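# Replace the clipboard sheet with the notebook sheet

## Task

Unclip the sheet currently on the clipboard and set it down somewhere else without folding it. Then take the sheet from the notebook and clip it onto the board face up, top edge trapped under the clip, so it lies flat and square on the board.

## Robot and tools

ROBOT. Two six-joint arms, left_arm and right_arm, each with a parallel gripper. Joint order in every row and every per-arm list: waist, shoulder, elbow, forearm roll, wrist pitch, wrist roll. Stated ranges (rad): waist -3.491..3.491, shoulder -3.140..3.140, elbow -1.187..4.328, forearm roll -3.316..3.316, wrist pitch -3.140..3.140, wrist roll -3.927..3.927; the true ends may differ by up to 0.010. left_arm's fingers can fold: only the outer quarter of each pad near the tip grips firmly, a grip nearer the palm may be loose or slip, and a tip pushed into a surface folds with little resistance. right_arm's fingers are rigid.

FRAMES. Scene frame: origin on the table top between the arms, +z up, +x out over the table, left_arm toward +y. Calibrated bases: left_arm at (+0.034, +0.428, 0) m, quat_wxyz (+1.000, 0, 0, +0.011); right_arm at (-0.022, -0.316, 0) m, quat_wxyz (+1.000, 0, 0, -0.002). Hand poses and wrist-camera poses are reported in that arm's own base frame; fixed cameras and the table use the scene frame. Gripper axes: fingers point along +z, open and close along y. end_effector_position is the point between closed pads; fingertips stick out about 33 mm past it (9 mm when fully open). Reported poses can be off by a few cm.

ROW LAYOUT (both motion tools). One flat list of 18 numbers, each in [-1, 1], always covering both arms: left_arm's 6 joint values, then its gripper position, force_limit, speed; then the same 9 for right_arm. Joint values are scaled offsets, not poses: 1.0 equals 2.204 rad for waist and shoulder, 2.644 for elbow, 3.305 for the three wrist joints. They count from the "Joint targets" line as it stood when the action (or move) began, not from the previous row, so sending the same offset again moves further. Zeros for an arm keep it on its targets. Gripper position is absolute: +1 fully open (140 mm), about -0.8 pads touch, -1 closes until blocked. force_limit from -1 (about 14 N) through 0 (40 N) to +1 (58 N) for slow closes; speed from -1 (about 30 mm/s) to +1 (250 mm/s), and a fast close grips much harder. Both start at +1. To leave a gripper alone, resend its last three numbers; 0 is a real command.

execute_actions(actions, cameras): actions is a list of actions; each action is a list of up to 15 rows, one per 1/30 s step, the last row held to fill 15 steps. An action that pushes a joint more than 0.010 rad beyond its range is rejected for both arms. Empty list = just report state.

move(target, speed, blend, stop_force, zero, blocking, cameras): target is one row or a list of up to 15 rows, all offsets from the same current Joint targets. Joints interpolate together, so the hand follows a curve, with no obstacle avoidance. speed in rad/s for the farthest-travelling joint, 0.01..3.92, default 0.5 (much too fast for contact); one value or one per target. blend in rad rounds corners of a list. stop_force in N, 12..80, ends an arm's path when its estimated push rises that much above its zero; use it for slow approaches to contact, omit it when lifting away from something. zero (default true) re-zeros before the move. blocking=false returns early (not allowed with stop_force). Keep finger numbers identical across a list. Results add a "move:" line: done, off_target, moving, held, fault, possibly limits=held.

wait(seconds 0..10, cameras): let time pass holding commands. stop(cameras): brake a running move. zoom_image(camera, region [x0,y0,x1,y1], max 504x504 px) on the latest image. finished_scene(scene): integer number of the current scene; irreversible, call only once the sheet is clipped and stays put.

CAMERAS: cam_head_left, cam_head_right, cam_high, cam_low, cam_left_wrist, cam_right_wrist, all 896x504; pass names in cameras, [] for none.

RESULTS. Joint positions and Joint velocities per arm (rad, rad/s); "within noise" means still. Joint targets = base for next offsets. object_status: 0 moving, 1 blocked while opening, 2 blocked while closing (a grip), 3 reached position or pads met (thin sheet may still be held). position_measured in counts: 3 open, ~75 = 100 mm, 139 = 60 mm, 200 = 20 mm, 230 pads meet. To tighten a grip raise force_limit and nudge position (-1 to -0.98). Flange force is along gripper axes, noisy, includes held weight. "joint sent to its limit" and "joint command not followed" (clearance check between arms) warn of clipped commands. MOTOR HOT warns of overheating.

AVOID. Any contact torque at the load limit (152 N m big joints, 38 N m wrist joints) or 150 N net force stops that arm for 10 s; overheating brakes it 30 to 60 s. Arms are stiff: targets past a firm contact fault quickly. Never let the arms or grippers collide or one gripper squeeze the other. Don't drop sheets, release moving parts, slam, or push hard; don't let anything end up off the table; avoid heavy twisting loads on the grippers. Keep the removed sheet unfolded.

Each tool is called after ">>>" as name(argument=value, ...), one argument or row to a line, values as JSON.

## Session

>>> execute_actions(
  actions=[],
)

Scene clock: 0.00 s.
left_arm: end_effector_position=(+0.2555, -0.1786, +0.2984) position_measured=3 object_status=3 end_effector_quat_wxyz=(-0.026, +0.926, -0.374, -0.034) | right_arm: end_effector_position=(+0.7427, -0.2545, +0.1624) position_measured=3 object_status=3 end_effector_quat_wxyz=(+0.272, +0.788, -0.338, +0.436)
Joint positions: left_arm=[-0.256 -0.272 -0.081 -0.062 -1.821 1.045] | right_arm=[-0.01 0.44 -0.379 1.641 -0.805 -0.534]
Joint velocities: within noise
Flange force (N): no reading
Joint targets: left_arm=[-0.256 -0.272 -0.081 -0.062 -1.821 1.045] | right_arm=[-0.010 0.440 -0.379 1.641 -0.805 -0.534]
Tool commands: left_gripper/position=+1.0 left_gripper/force_limit=+1.0 left_gripper/speed=+1.0 right_gripper/position=+1.0 right_gripper/force_limit=+1.0 right_gripper/speed=+1.0
camera_calibration:
cam_left_wrist: T_world_to_cam=[[-0.707741, -0.705699, -0.0330409, 0.0742953], [-0.65192, 0.634356, 0.415442, 0.159006], [-0.272217, 0.315566, -0.909019, 0.5404], [0, 0, 0, 1]] pos_world=[0.303347, -0.218968, 0.427631]
cam_right_wrist: T_world_to_cam=[[-0.773269, -0.618198, 0.141019, 0.399447], [-0.535188, 0.517056, -0.668002, 0.646606], [0.340043, -0.592017, -0.730676, -0.136831], [0, 0, 0, 1]] pos_world=[0.701464, -0.1684, 0.275626]

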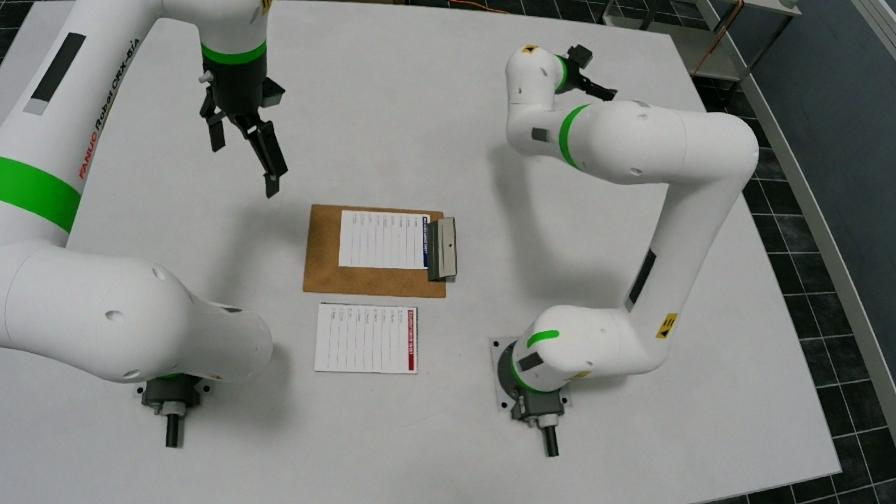

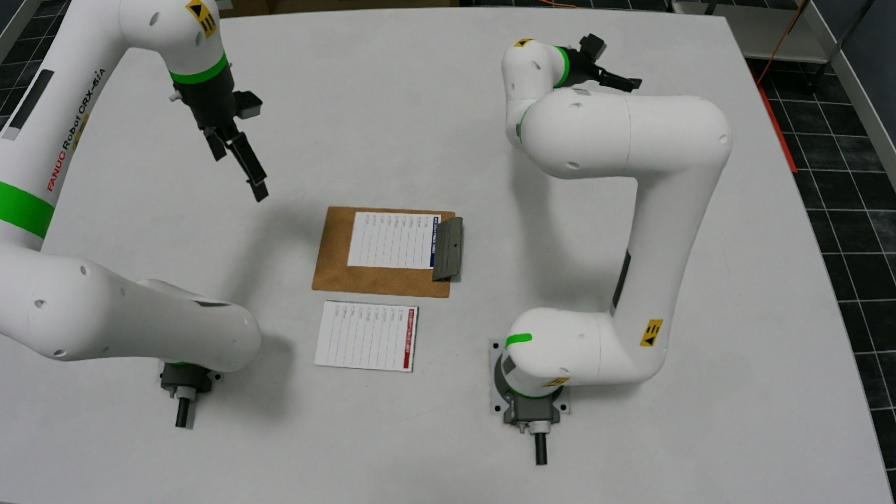

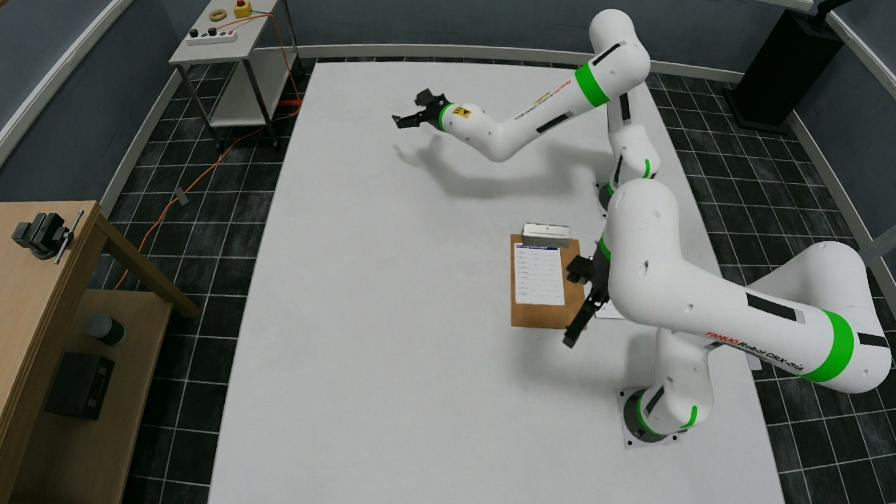

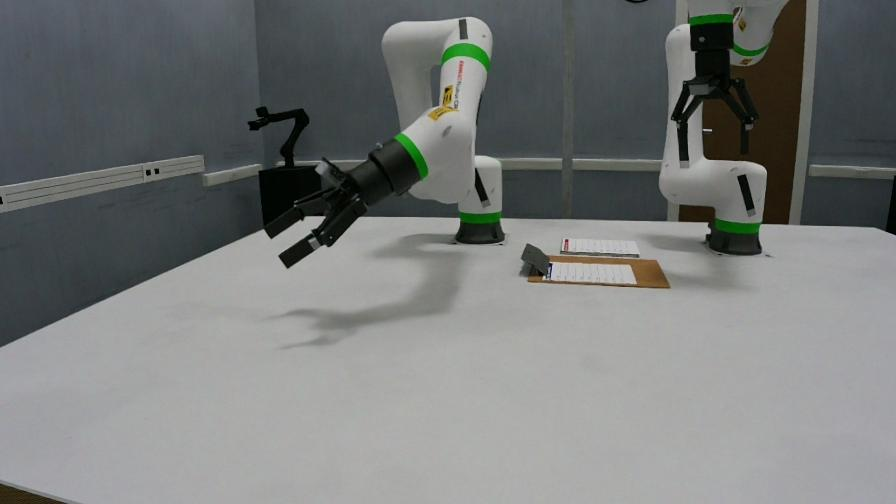

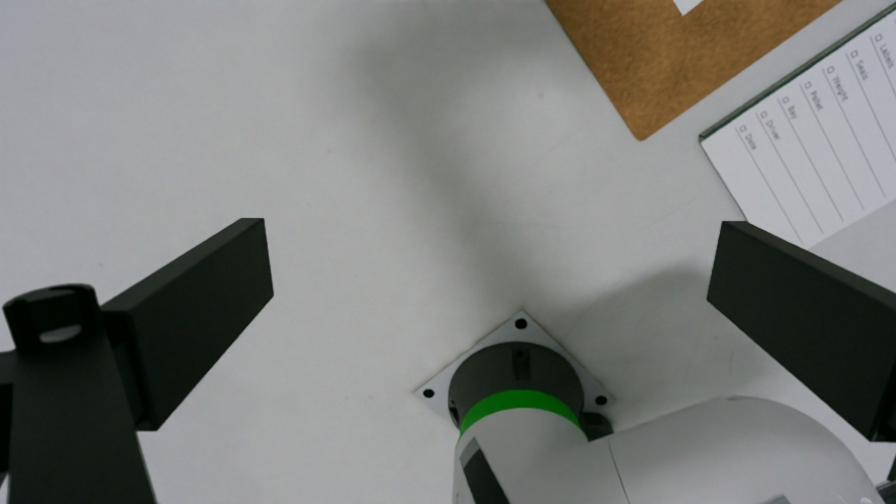

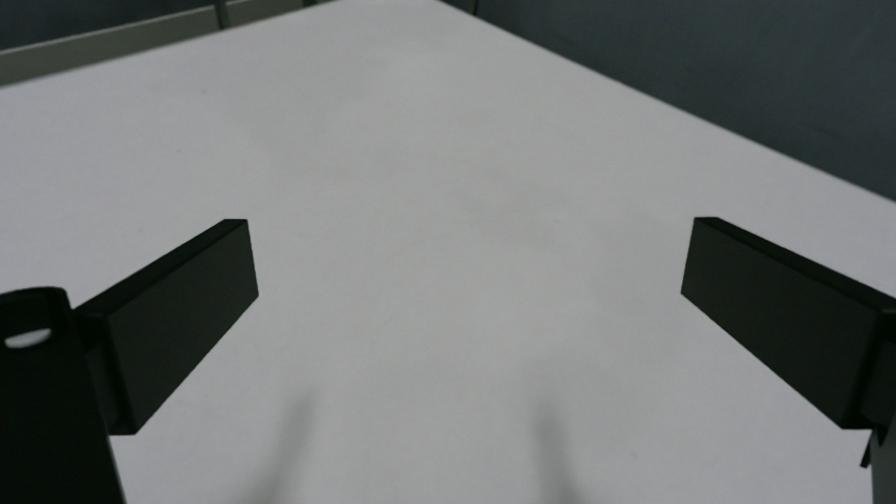

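>>> move(
  target=[
    [-0.1682,0.0946,0.1065,0.0188,-0.0042,0.1588,-1,-1,-0.5,0.4055,-0.4782,-0.0958,-0.4965,-0.1140,0.6366,-1,-1,-0.5],
    [-0.1682,0.0946,0.1065,0.0188,-0.0042,0.1588,-1,-1,-0.5,0.4055,-0.4641,-0.1613,-0.4965,-0.0521,0.6366,-1,-1,-0.5],
  ],
  speed=[1.0,0.2],
)

>>> zoom_image(
  camera="cam_low",
  region=[480, 180, 700, 295],
)

Scene clock: 5.43 s.
left_arm: end_effector_position=(+0.2391, -0.3334, +0.3499) position_measured=232 object_status=3 end_effector_quat_wxyz=(+0.000, +0.951, -0.308, +0.000) | right_arm: end_effector_position=(+0.3054, +0.1675, +0.1003) position_measured=232 object_status=3 end_effector_quat_wxyz=(-0.079, +0.889, +0.420, +0.167)
Joint positions: left_arm=[-0.626 -0.063 0.201 0 -1.835 1.57] | right_arm=[0.884 -0.583 -0.805 0 -0.977 1.57]
Joint velocities: within noise
Flange force (N): left_arm=[2.2 1.1 -4.3] | right_arm=[-5.2 -5.4 2.9]
Joint targets: left_arm=[-0.626 -0.063 0.201 0.000 -1.835 1.570] | right_arm=[0.884 -0.583 -0.805 0.000 -0.977 1.570]
move: done
camera_calibration:
cam_left_wrist: T_world_to_cam=[[-0.600634, -0.799443, -0.0114258, -0.109244], [-0.754271, 0.56184, 0.339722, 0.251856], [-0.265169, 0.212667, -0.940457, 0.606517], [0, 0, 0, 1]] pos_world=[0.285181, -0.357823, 0.483593]
cam_right_wrist: T_world_to_cam=[[0.772585, -0.634861, 0.00803972, -0.124965], [-0.634227, -0.772278, -0.0366468, 0.335744], [0.0294745, 0.0232138, -0.999296, 0.235053], [0, 0, 0, 1]] pos_world=[0.302556, 0.174495, 0.248196]

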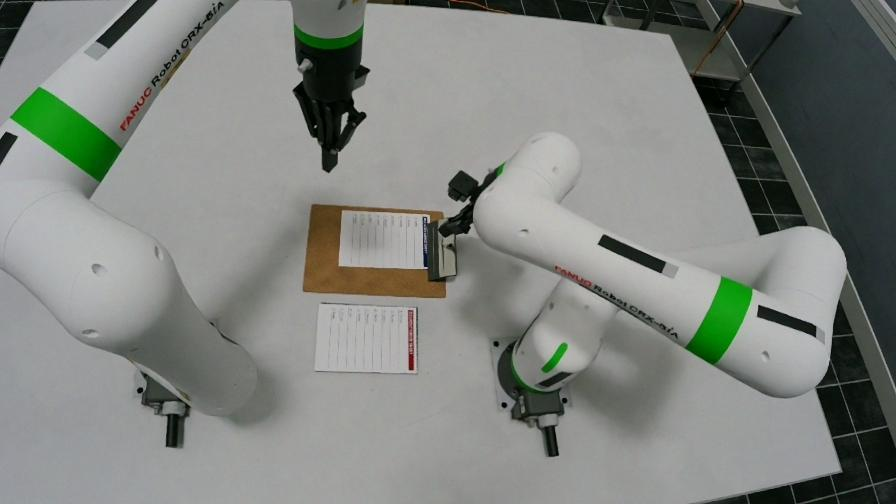

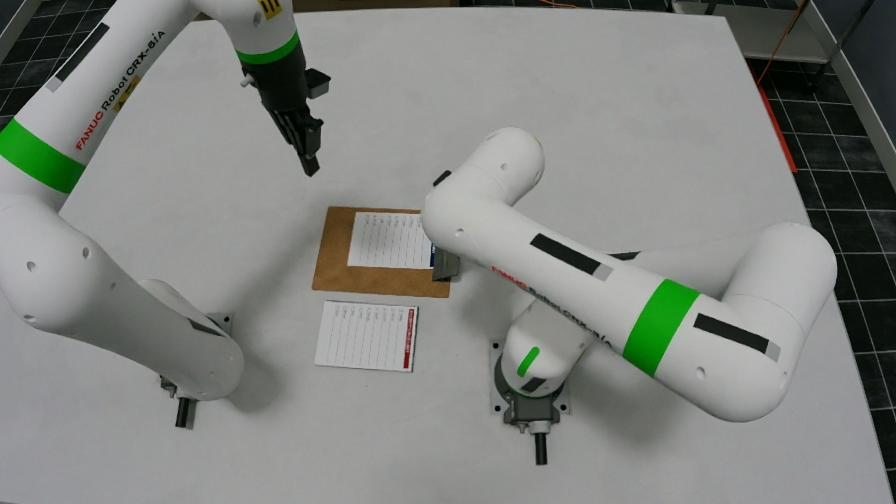

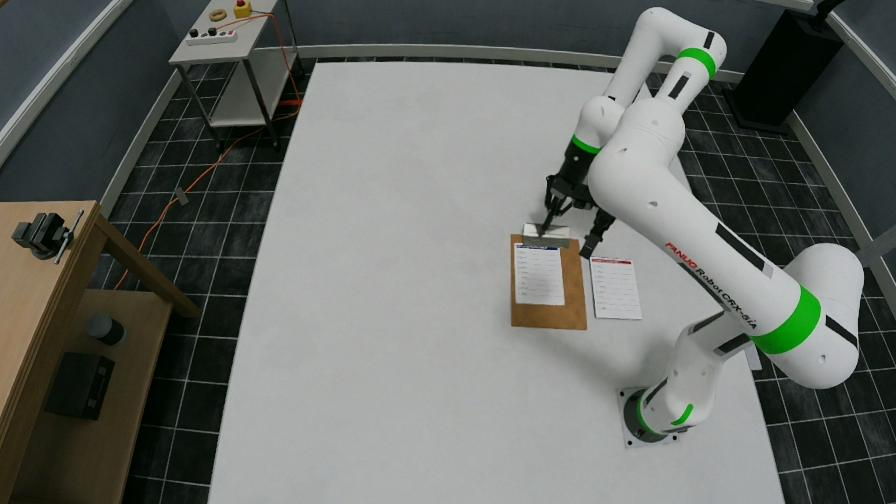

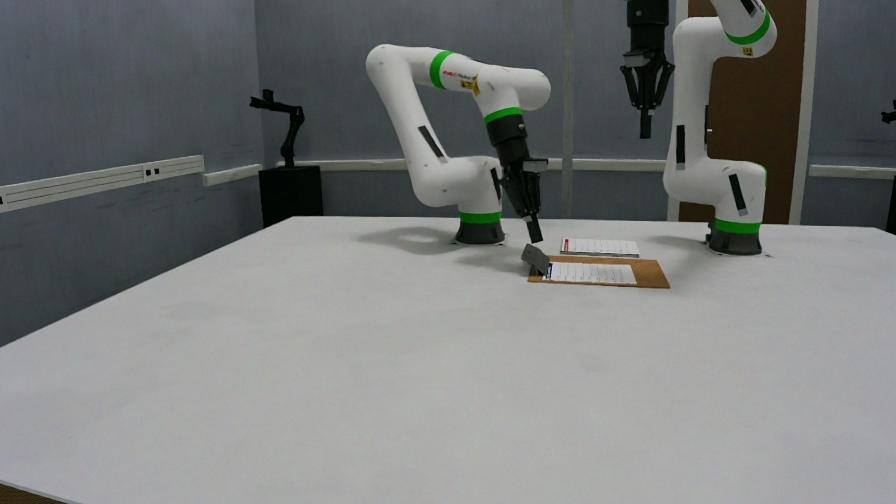

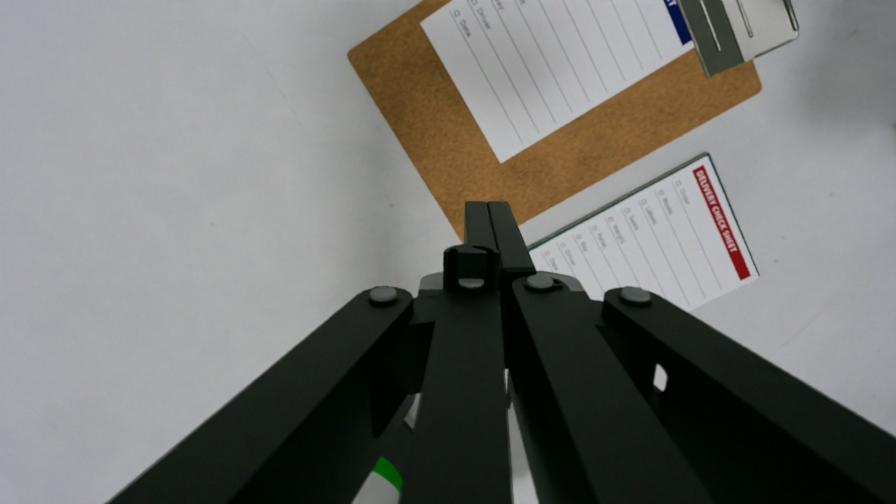

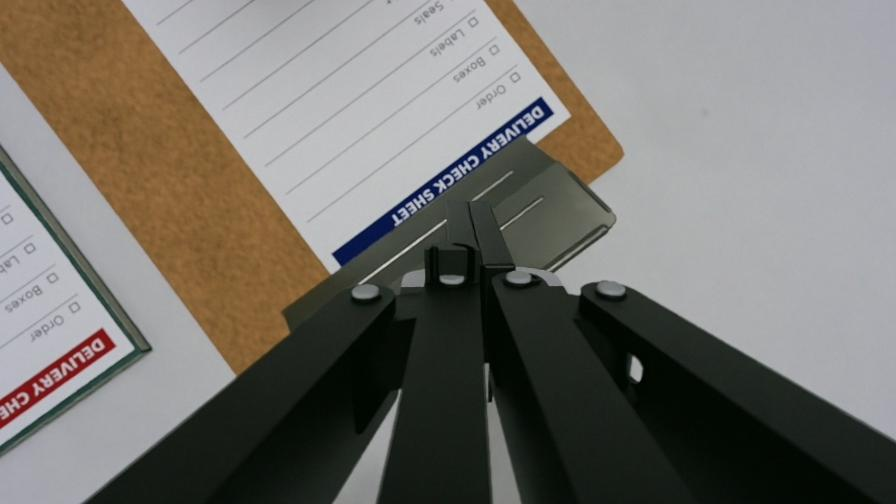

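Scaled by 2.291 from the camera's 896x504 image, which has a finer 1280x720 frame.

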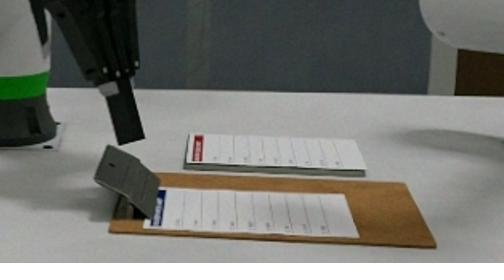

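>>> move(
  target=[0,0,0,0,0,0,-1,-1,-0.5,0.0088,-0.0306,-0.01135,0,-0.0116,0,-1,-1,-0.5],
  speed=0.2,
  cameras=[],
)

>>> move(
  target=[0,0,0,0,0,0,-1,-1,-0.5,0,0.01556,-0.02908,0,0.03365,0,-1,-1,-0.5],
  speed=0.06,
  stop_force=12,
  cameras=["cam_right_wrist"],
)

Scene clock: 7.17 s.
left_arm: end_effector_position=(+0.2391, -0.3334, +0.3499) position_measured=232 object_status=3 end_effector_quat_wxyz=(+0.000, +0.951, -0.308, +0.000) | right_arm: end_effector_position=(+0.2899, +0.1580, +0.0999) position_measured=232 object_status=3 end_effector_quat_wxyz=(-0.081, +0.885, +0.428, +0.166)
Joint positions: left_arm=[-0.626 -0.063 0.201 0 -1.835 1.57] | right_arm=[0.903 -0.65 -0.835 0 -1.015 1.57]
Joint velocities: within noise
Flange force (N): left_arm=[2.8 1.3 -4.4] | right_arm=no reading
Joint targets: left_arm=[-0.626 -0.063 0.201 0.000 -1.835 1.570] | right_arm=[0.903 -0.650 -0.835 0.000 -1.015 1.570]
move: done
No camera images: "cameras" was empty.

stop_force needs force readings from the last 0.2 s for each arm that does not count as still, and right_arm is near a pose where its force cannot be read; nothing of the call was run

>>> move(
  target=[0,0,0,0,0,0,-1,-1,-0.5,0,0.0962,0.0568,0,-0.0419,0,-1,-1,-0.5],
  speed=0.2,
  cameras=["cam_right_wrist"],
)

>>> move(
  target=[0,0,0,0,0,0,-1,-1,-0.5,0,0.0167,-0.0267,0,0.0326,0,-1,-1,-0.5],
  speed=0.06,
  stop_force=12,
  cameras=["cam_right_wrist"],
)

Scene clock: 12.37 s.
left_arm: end_effector_position=(+0.2391, -0.3334, +0.3499) position_measured=232 object_status=3 end_effector_quat_wxyz=(+0.000, +0.951, -0.308, +0.000) | right_arm: end_effector_position=(+0.2898, +0.1579, +0.0998) position_measured=232 object_status=3 end_effector_quat_wxyz=(-0.037, +0.897, +0.434, +0.076)
Joint positions: left_arm=[-0.626 -0.063 0.201 0 -1.835 1.57] | right_arm=[0.903 -0.438 -0.685 0 -1.154 1.57]
Joint velocities: within noise
Flange force (N): left_arm=[1.9 1.0 -4.3] | right_arm=[-1.5 0.7 3.8]
Joint targets: left_arm=[-0.626 -0.063 0.201 0.000 -1.835 1.570] | right_arm=[0.903 -0.438 -0.685 0.000 -1.154 1.570]
move: done
camera_calibration:
cam_right_wrist: T_world_to_cam=[[0.785822, -0.618399, 0.00809914, -0.125479], [-0.611111, -0.774415, 0.163781, 0.292087], [-0.0950103, -0.133653, -0.986463, 0.29486], [0, 0, 0, 1]] pos_world=[0.305117, 0.188009, 0.244046]
Images, in order (width x height): cam_right_wrist 896x504.

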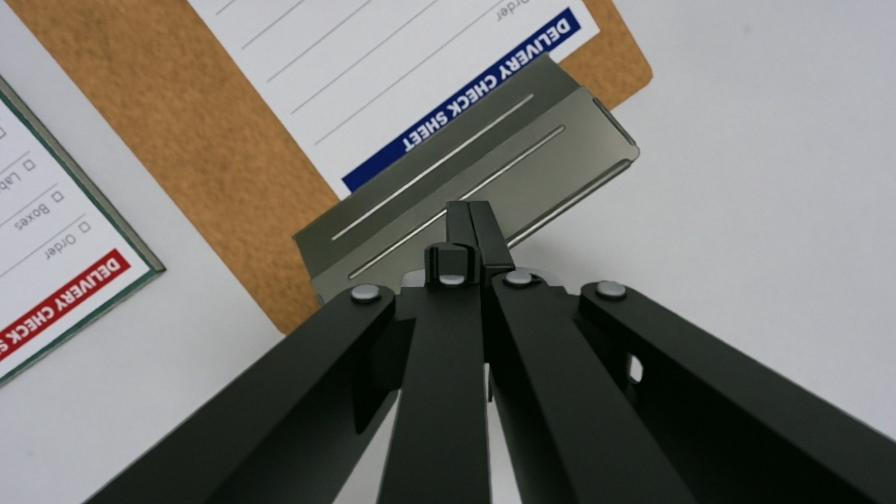

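Scene clock: 14.37 s.
left_arm: end_effector_position=(+0.2391, -0.3334, +0.3499) position_measured=232 object_status=3 end_effector_quat_wxyz=(+0.000, +0.951, -0.308, +0.000) | right_arm: end_effector_position=(+0.2901, +0.1583, +0.0708) position_measured=232 object_status=3 end_effector_quat_wxyz=(-0.037, +0.897, +0.434, +0.076)
Joint positions: left_arm=[-0.626 -0.063 0.201 0 -1.835 1.57] | right_arm=[0.903 -0.41 -0.739 0 -1.072 1.57]
Joint velocities: within noise
Flange force (N): left_arm=[2.4 0.9 -4.5] | right_arm=[-2.0 -1.0 -10.4]
Joint targets: left_arm=[-0.626 -0.063 0.201 0.000 -1.835 1.570] | right_arm=[0.903 -0.410 -0.739 0.000 -1.072 1.570]
move: contact (right_arm); right_arm: the wrist pitch is farthest, 0.026 rad from its target
camera_calibration:
cam_right_wrist: T_world_to_cam=[[0.785822, -0.618399, 0.00809914, -0.125233], [-0.611111, -0.774415, 0.163781, 0.29733], [-0.0950103, -0.133653, -0.986463, 0.266334], [0, 0, 0, 1]] pos_world=[0.305417, 0.188409, 0.215046]
Images, in order (width x height): cam_right_wrist 896x504.

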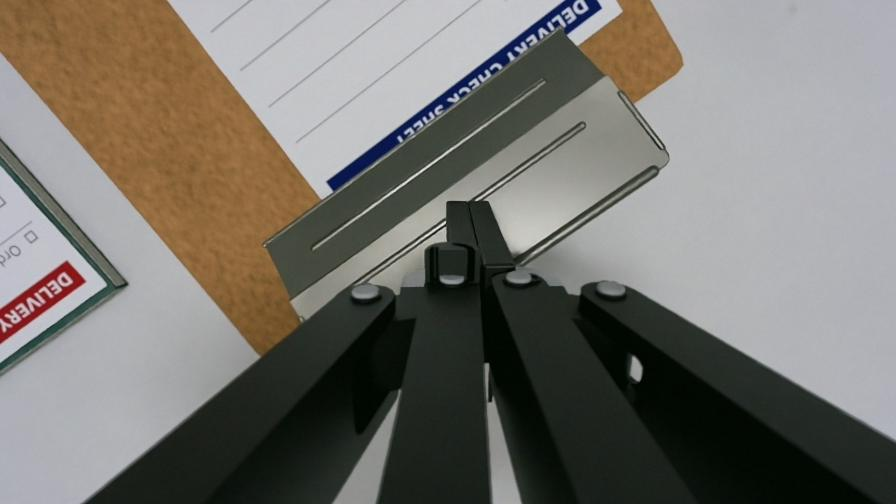

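>>> move(
  target=[0,0,0,0,0,0,-1,-1,-0.5,0,0.0044,-0.0070,0,0.0086,0,-1,-1,-0.5],
  speed=0.03,
  stop_force=40,
  cameras=["cam_right_wrist","cam_left_wrist"],
)

>>> zoom_image(
  camera="cam_low",
  region=[480, 180, 700, 295],
)

Scene clock: 16.33 s.
left_arm: end_effector_position=(+0.2391, -0.3334, +0.3499) position_measured=232 object_status=3 end_effector_quat_wxyz=(+0.000, +0.951, -0.308, +0.000) | right_arm: end_effector_position=(+0.2900, +0.1580, +0.0611) position_measured=232 object_status=3 end_effector_quat_wxyz=(-0.037, +0.897, +0.434, +0.077)
Joint positions: left_arm=[-0.626 -0.063 0.201 0 -1.835 1.57] | right_arm=[0.903 -0.4 -0.757 0 -1.044 1.57]
Joint velocities: within noise
Flange force (N): left_arm=[2.2 0.9 -4.4] | right_arm=[-8.2 3.5 -20.0]
Joint targets: left_arm=[-0.626 -0.063 0.201 0.000 -1.835 1.570] | right_arm=[0.903 -0.400 -0.757 0.000 -1.044 1.570]
move: done
camera_calibration:
cam_left_wrist: T_world_to_cam=[[-0.600634, -0.799443, -0.0114258, -0.109244], [-0.754271, 0.56184, 0.339722, 0.251856], [-0.265169, 0.212667, -0.940457, 0.606517], [0, 0, 0, 1]] pos_world=[0.285181, -0.357823, 0.483593]
cam_right_wrist: T_world_to_cam=[[0.785815, -0.618408, 0.00815103, -0.12519], [-0.611167, -0.774461, 0.163355, 0.298675], [-0.0947073, -0.133348, -0.986534, 0.256573], [0, 0, 0, 1]] pos_world=[0.305215, 0.188108, 0.205348]
Images, in order (width x height): cam_left_wrist 896x504, cam_right_wrist 896x504.

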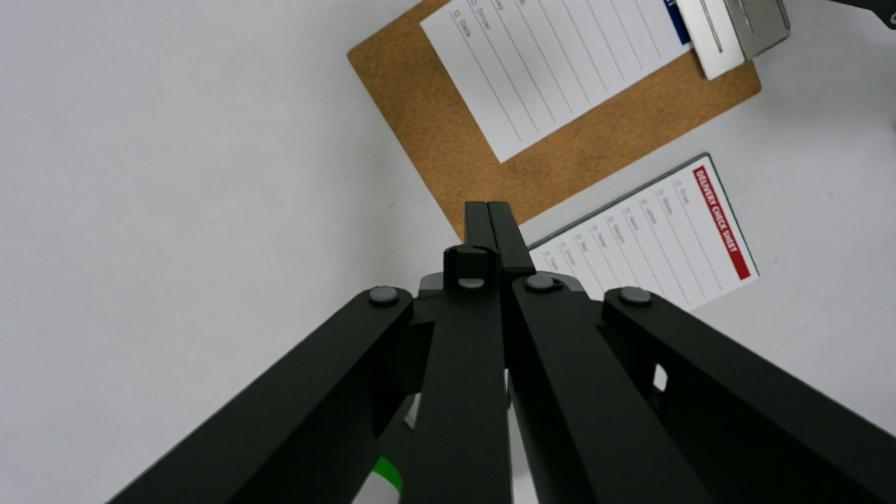

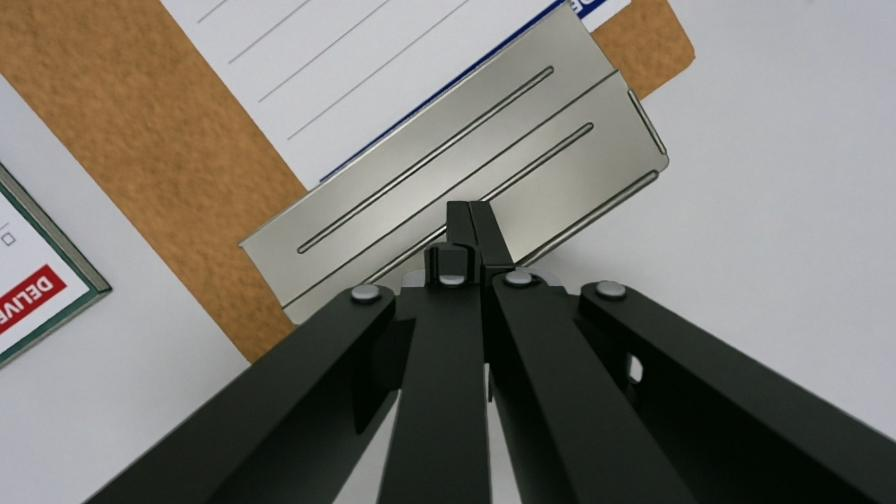

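This scene's latest camera images include none from cam_low. They are from: cam_left_wrist, cam_right_wrist. cam_low's image comes with the result of a call that names it in "cameras".

>>> move(
  target=[-0.08,0.1512,-0.1216,0,0.1981,-0.9501,-1,-1,-0.5,0,0,0,0,0,0,-1,-1,-0.5],
  speed=1.2,
  cameras=["cam_left_wrist","cam_right_wrist","cam_low"],
)

>>> zoom_image(
  camera="cam_low",
  region=[480, 180, 700, 295],
)

Scene clock: 20.77 s.
left_arm: end_effector_position=(+0.2587, -0.4548, +0.0599) position_measured=232 object_status=3 end_effector_quat_wxyz=(+0.000, +0.390, +0.921, +0.000) | right_arm: end_effector_position=(+0.2900, +0.1580, +0.0611) position_measured=232 object_status=3 end_effector_quat_wxyz=(-0.037, +0.897, +0.434, +0.077)
Joint positions: left_arm=[-0.803 0.27 -0.121 0 -1.18 -1.57] | right_arm=[0.903 -0.4 -0.757 0 -1.044 1.57]
Joint velocities: within noise
Flange force (N): left_arm=[-2.3 -0.7 -3.1] | right_arm=[-7.6 4.6 -20.0]
Joint targets: left_arm=[-0.803 0.270 -0.121 0.000 -1.180 -1.570] | right_arm=[0.903 -0.400 -0.757 0.000 -1.044 1.570]
move: done
camera_calibration:
cam_left_wrist: T_world_to_cam=[[0.730909, 0.682388, -0.0108858, 0.131604], [0.644674, -0.685102, 0.339163, -0.495618], [0.223983, -0.254915, -0.940665, 0.0255847], [0, 0, 0, 1]] pos_world=[0.217591, -0.422832, 0.193594]
cam_right_wrist: T_world_to_cam=[[0.785807, -0.618419, 0.00807358, -0.12517], [-0.611162, -0.774453, 0.163415, 0.29866], [-0.0948064, -0.133347, -0.986524, 0.2566], [0, 0, 0, 1]] pos_world=[0.305216, 0.188108, 0.205347]
Images, in order (width x height): cam_low 896x504, cam_left_wrist 896x504, cam_right_wrist 896x504.

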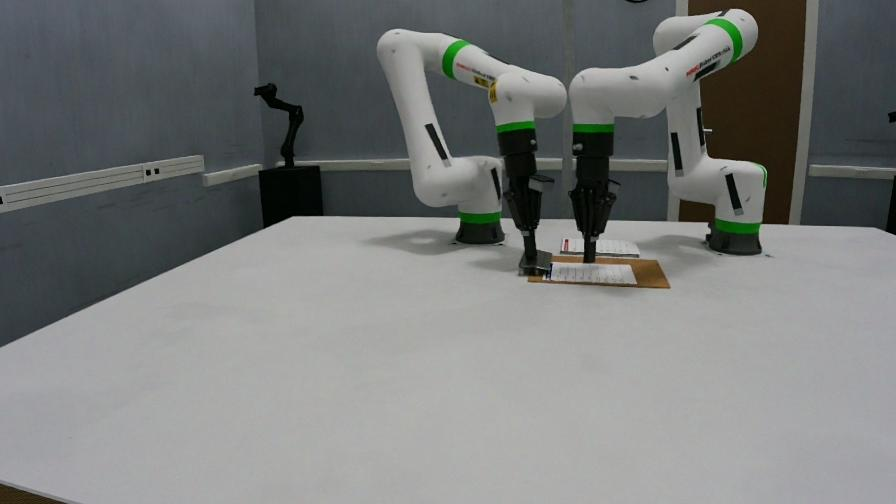

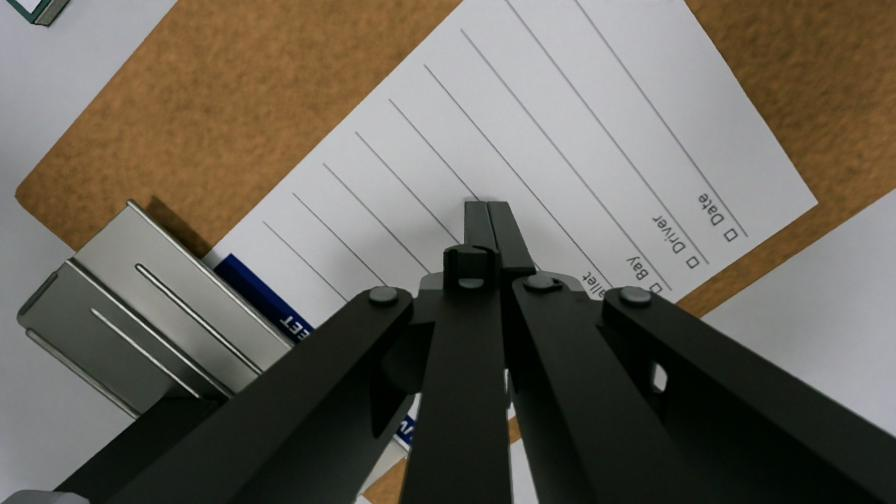

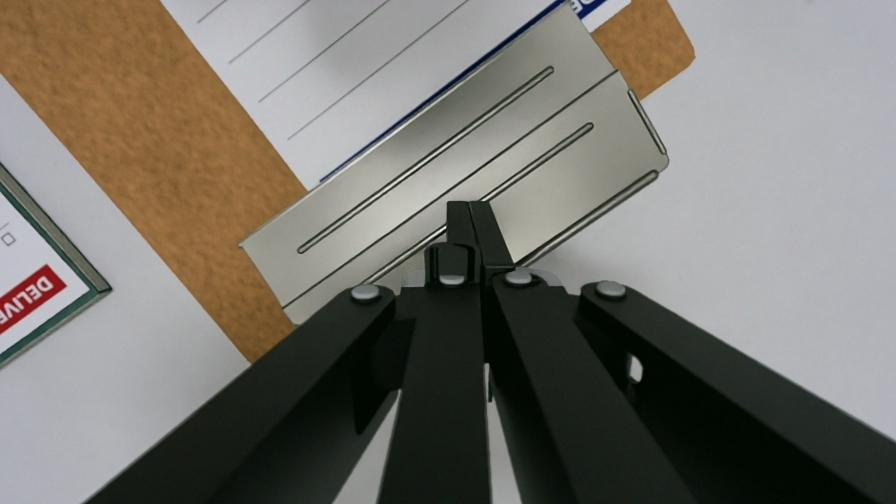

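Scaled by 2.291 from the camera's 896x504 image, which has a finer 1280x720 frame.

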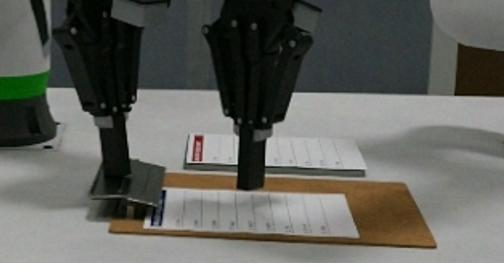

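>>> move(
  target=[0,0.0123,-0.0128,0,0.0184,0,-1,-1,-0.5,0,0,0,0,0,0,-1,-1,-0.5],
  speed=0.025,
  stop_force=14,
  cameras=["cam_left_wrist"],
)

Scene clock: 23.87 s.
left_arm: end_effector_position=(+0.2588, -0.4549, +0.0372) position_measured=232 object_status=3 end_effector_quat_wxyz=(+0.000, +0.391, +0.921, +0.000) | right_arm: end_effector_position=(+0.2900, +0.1580, +0.0611) position_measured=232 object_status=3 end_effector_quat_wxyz=(-0.037, +0.897, +0.434, +0.077)
Joint positions: left_arm=[-0.803 0.293 -0.149 0 -1.129 -1.57] | right_arm=[0.903 -0.4 -0.757 0 -1.044 1.57]
Joint velocities: within noise
Flange force (N): left_arm=[3.3 4.3 -30.9] | right_arm=[-6.8 4.1 -20.1]
Joint targets: left_arm=[-0.803 0.293 -0.149 0.000 -1.129 -1.570] | right_arm=[0.903 -0.400 -0.757 0.000 -1.044 1.570]
move: contact (left_arm)
camera_calibration:
cam_left_wrist: T_world_to_cam=[[0.73097, 0.682322, -0.0109263, 0.131323], [0.644606, -0.685133, 0.339228, -0.487963], [0.223977, -0.255009, -0.940641, 0.00428301], [0, 0, 0, 1]] pos_world=[0.217591, -0.422832, 0.170994]
Images, in order (width x height): cam_left_wrist 896x504.

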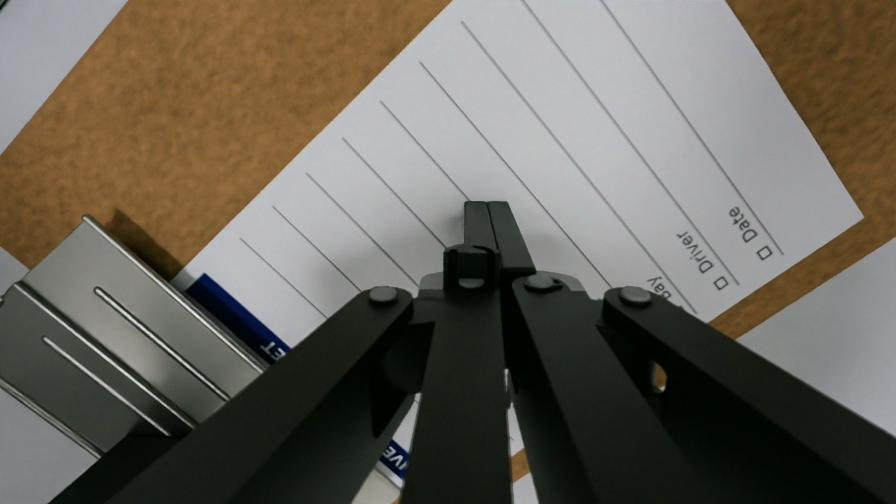

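>>> move(
  target=[0.0454,0,0,0,0,0,-1,-1,-0.5,0,0,0,0,0,0,-1,-1,-0.5],
  speed=0.1,
  cameras=["cam_left_wrist","cam_head_left"],
)

Scene clock: 25.40 s.
left_arm: end_effector_position=(+0.3029, -0.4268, +0.0372) position_measured=232 object_status=3 end_effector_quat_wxyz=(+0.000, +0.344, +0.939, +0.000) | right_arm: end_effector_position=(+0.2900, +0.1580, +0.0611) position_measured=232 object_status=3 end_effector_quat_wxyz=(-0.037, +0.897, +0.434, +0.077)
Joint positions: left_arm=[-0.703 0.293 -0.149 0 -1.129 -1.57] | right_arm=[0.903 -0.4 -0.757 0 -1.044 1.57]
Joint velocities: within noise
Flange force (N): left_arm=[-1.2 -6.8 -23.1] | right_arm=[-8.1 3.8 -20.2]
Joint targets: left_arm=[-0.703 0.293 -0.149 0.000 -1.129 -1.570] | right_arm=[0.903 -0.400 -0.757 0.000 -1.044 1.570]
move: done
camera_calibration:
cam_left_wrist: T_world_to_cam=[[0.659217, 0.751873, -0.0109841, 0.131312], [0.709797, -0.617371, 0.339177, -0.487993], [0.248236, -0.231387, -0.940659, 0.00429059], [0, 0, 0, 1]] pos_world=[0.258748, -0.39901, 0.170994]
Images, in order (width x height): cam_head_left 896x504, cam_left_wrist 896x504.

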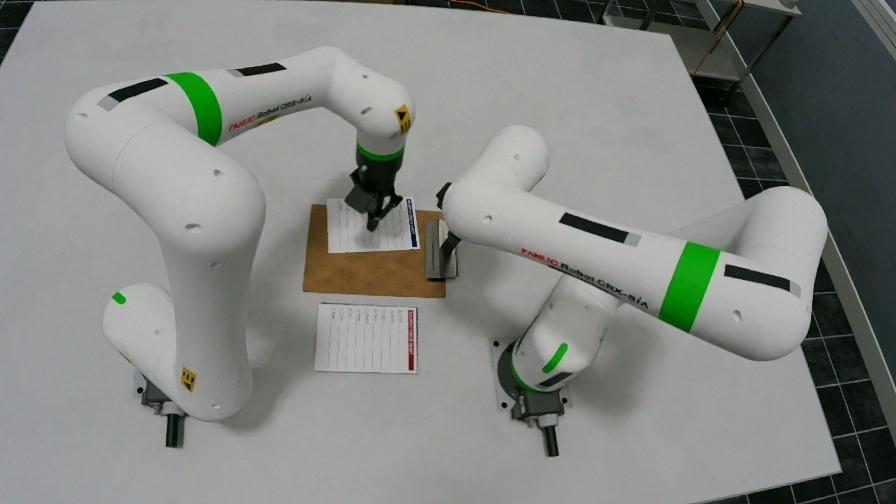

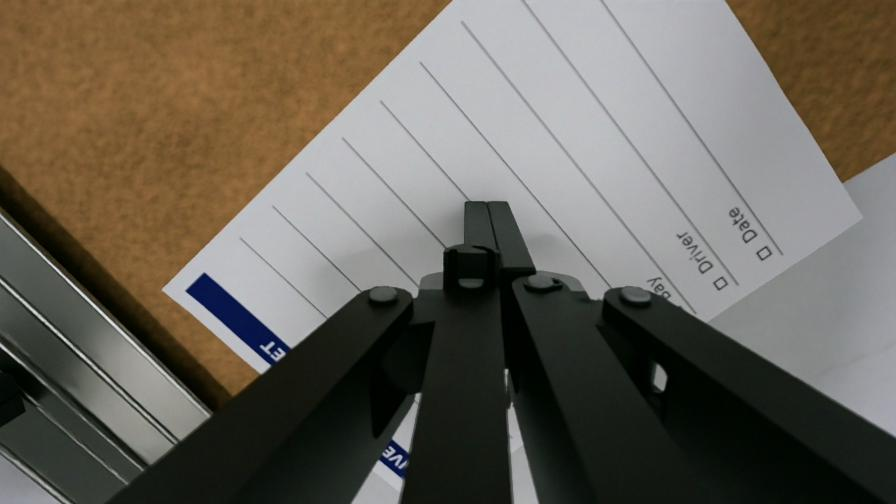

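>>> move(
  target=[
    [0,-0.00456,0.00474,0,-0.0068,0,-1,-1,-0.5,0,0,0,0,0,0,-1,-1,-0.5],
    [-0.0476,-0.00456,0.00474,0,-0.0068,0,-1,-1,-0.5,0,0,0,0,0,0,-1,-1,-0.5],
    [-0.0476,0,0,0,0,0,-1,-1,-0.5,0,0,0,0,0,0,-1,-1,-0.5],
    [0.0581,0,0,0,0,0,-1,-1,-0.5,0,0,0,0,0,0,-1,-1,-0.5],
  ],
  speed=[0.06,0.3,0.02,0.2],
  cameras=["cam_left_wrist","cam_head_left"],
)

Scene clock: 29.73 s.
left_arm: end_effector_position=(+0.3549, -0.3846, +0.0372) position_measured=232 object_status=3 end_effector_quat_wxyz=(+0.000, +0.283, +0.959, +0.000) | right_arm: end_effector_position=(+0.2900, +0.1580, +0.0611) position_measured=232 object_status=3 end_effector_quat_wxyz=(-0.037, +0.897, +0.434, +0.077)
Joint positions: left_arm=[-0.575 0.293 -0.149 0 -1.129 -1.57] | right_arm=[0.903 -0.4 -0.757 0 -1.044 1.57]
Joint velocities: within noise
Flange force (N): left_arm=[-1.6 -7.0 -21.3] | right_arm=[-7.6 4.2 -19.7]
Joint targets: left_arm=[-0.575 0.293 -0.149 0.000 -1.129 -1.570] | right_arm=[0.903 -0.400 -0.757 0.000 -1.044 1.570]
move: done
camera_calibration:
cam_left_wrist: T_world_to_cam=[[0.557876, 0.829852, -0.0109544, 0.131265], [0.782787, -0.521759, 0.339134, -0.488043], [0.275716, -0.19777, -0.940674, 0.00429891], [0, 0, 0, 1]] pos_world=[0.307619, -0.362721, 0.170994]
Images, in order (width x height): cam_head_left 896x504, cam_left_wrist 896x504.

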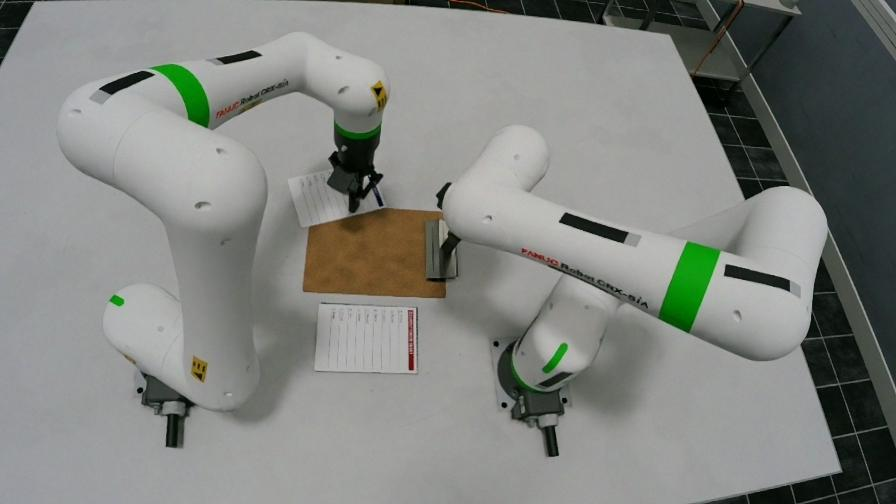

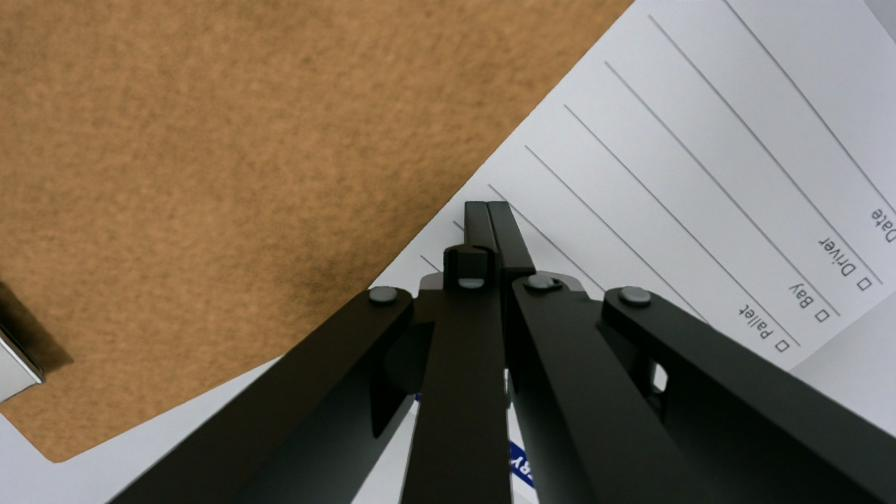

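>>> move(
  target=[
    [0,-0.00456,0.00474,0,-0.0068,0,-1,-1,-0.5,0,0,0,0,0,0,-1,-1,-0.5],
    [0.0839,-0.00456,0.00474,0,-0.0068,0,-1,-1,-0.5,0,0,0,0,0,0,-1,-1,-0.5],
  ],
  speed=[0.06,0.3],
  cameras=["cam_left_wrist"],
)

>>> move(
  target=[0,0.0066,-0.0069,0,0.0099,0,-1,-1,-0.5,0,0,0,0,0,0,-1,-1,-0.5],
  speed=0.015,
  stop_force=22,
  cameras=["cam_left_wrist","cam_low"],
)

Scene clock: 32.17 s.
left_arm: end_effector_position=(+0.4197, -0.3129, +0.0472) position_measured=232 object_status=3 end_effector_quat_wxyz=(+0.000, +0.194, +0.981, +0.000) | right_arm: end_effector_position=(+0.2900, +0.1580, +0.0611) position_measured=232 object_status=3 end_effector_quat_wxyz=(-0.037, +0.897, +0.434, +0.077)
Joint positions: left_arm=[-0.39 0.283 -0.136 0 -1.152 -1.57] | right_arm=[0.903 -0.4 -0.757 0 -1.044 1.57]
Joint velocities: within noise
Flange force (N): left_arm=[-1.9 -0.4 -3.3] | right_arm=[-6.7 5.3 -19.3]
Joint targets: left_arm=[-0.390 0.283 -0.136 0.000 -1.152 -1.570] | right_arm=[0.903 -0.400 -0.757 0.000 -1.044 1.570]
move: done
camera_calibration:
cam_left_wrist: T_world_to_cam=[[0.395854, 0.918248, -0.0109337, 0.131358], [0.865298, -0.368988, 0.339276, -0.491496], [0.307505, -0.143765, -0.940623, 0.0136137], [0, 0, 0, 1]] pos_world=[0.369106, -0.300018, 0.180994]
Images, in order (width x height): cam_left_wrist 896x504.

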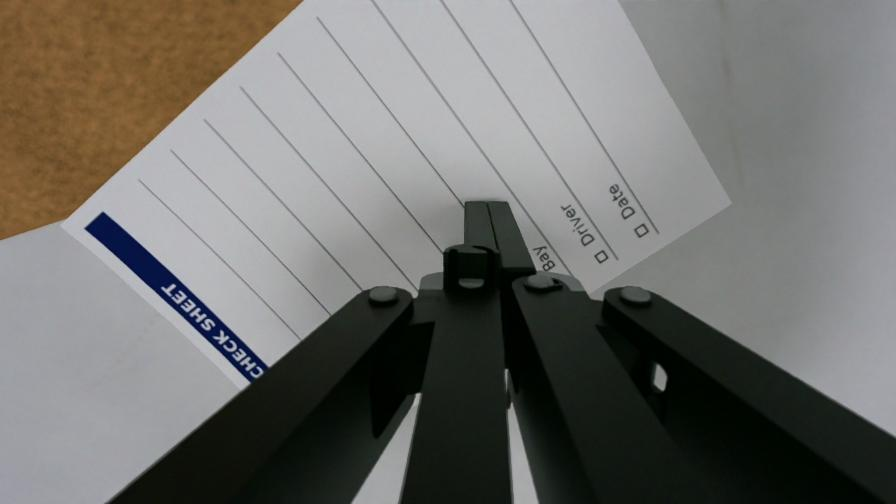

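Scene clock: 34.80 s.
left_arm: end_effector_position=(+0.4195, -0.3128, +0.0339) position_measured=232 object_status=3 end_effector_quat_wxyz=(+0.000, +0.193, +0.981, +0.000) | right_arm: end_effector_position=(+0.2900, +0.1580, +0.0611) position_measured=232 object_status=3 end_effector_quat_wxyz=(-0.037, +0.897, +0.434, +0.077)
Joint positions: left_arm=[-0.39 0.296 -0.153 0 -1.122 -1.57] | right_arm=[0.903 -0.4 -0.757 0 -1.044 1.57]
Joint velocities: within noise
Flange force (N): left_arm=[7.3 4.6 -39.1] | right_arm=[-7.6 5.4 -19.5]
Joint targets: left_arm=[-0.390 0.296 -0.153 0.000 -1.122 -1.570] | right_arm=[0.903 -0.400 -0.757 0.000 -1.044 1.570]
move: contact (left_arm)
camera_calibration:
cam_left_wrist: T_world_to_cam=[[0.395671, 0.918327, -0.0109201, 0.131249], [0.865317, -0.368795, 0.339437, -0.486836], [0.307687, -0.143755, -0.940566, 0.00107516], [0, 0, 0, 1]] pos_world=[0.369005, -0.299918, 0.167695]
Images, in order (width x height): cam_low 896x504, cam_left_wrist 896x504.

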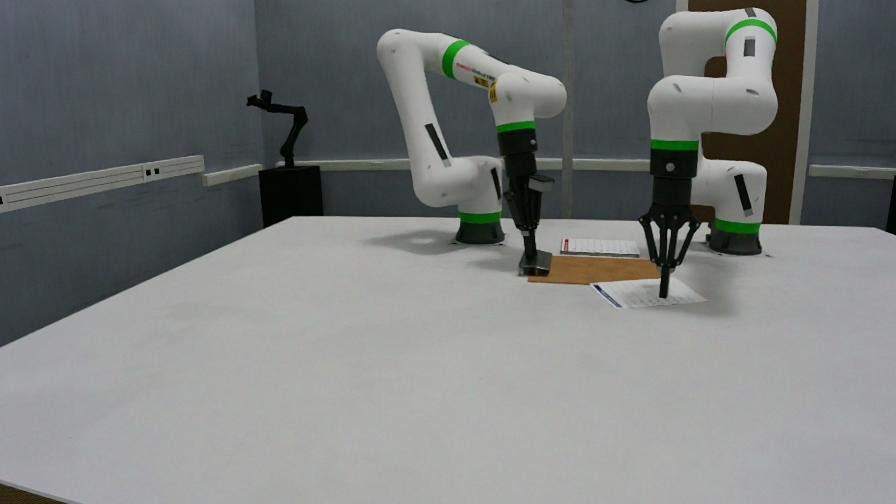

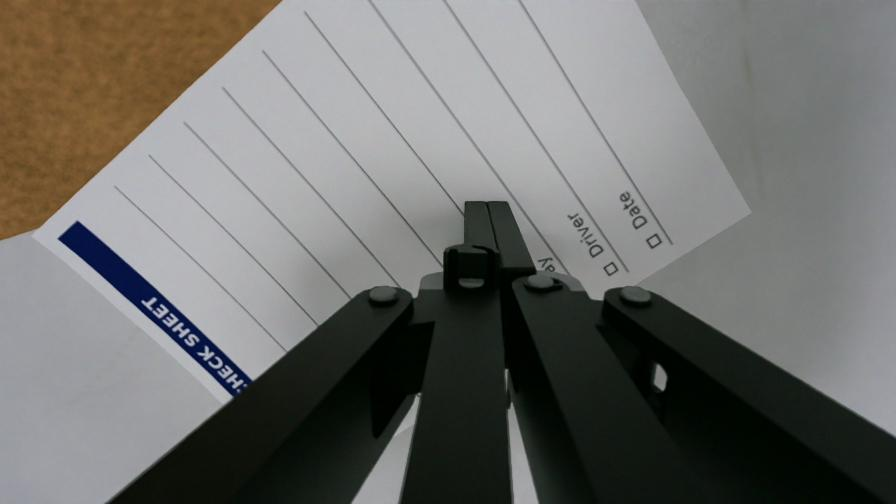

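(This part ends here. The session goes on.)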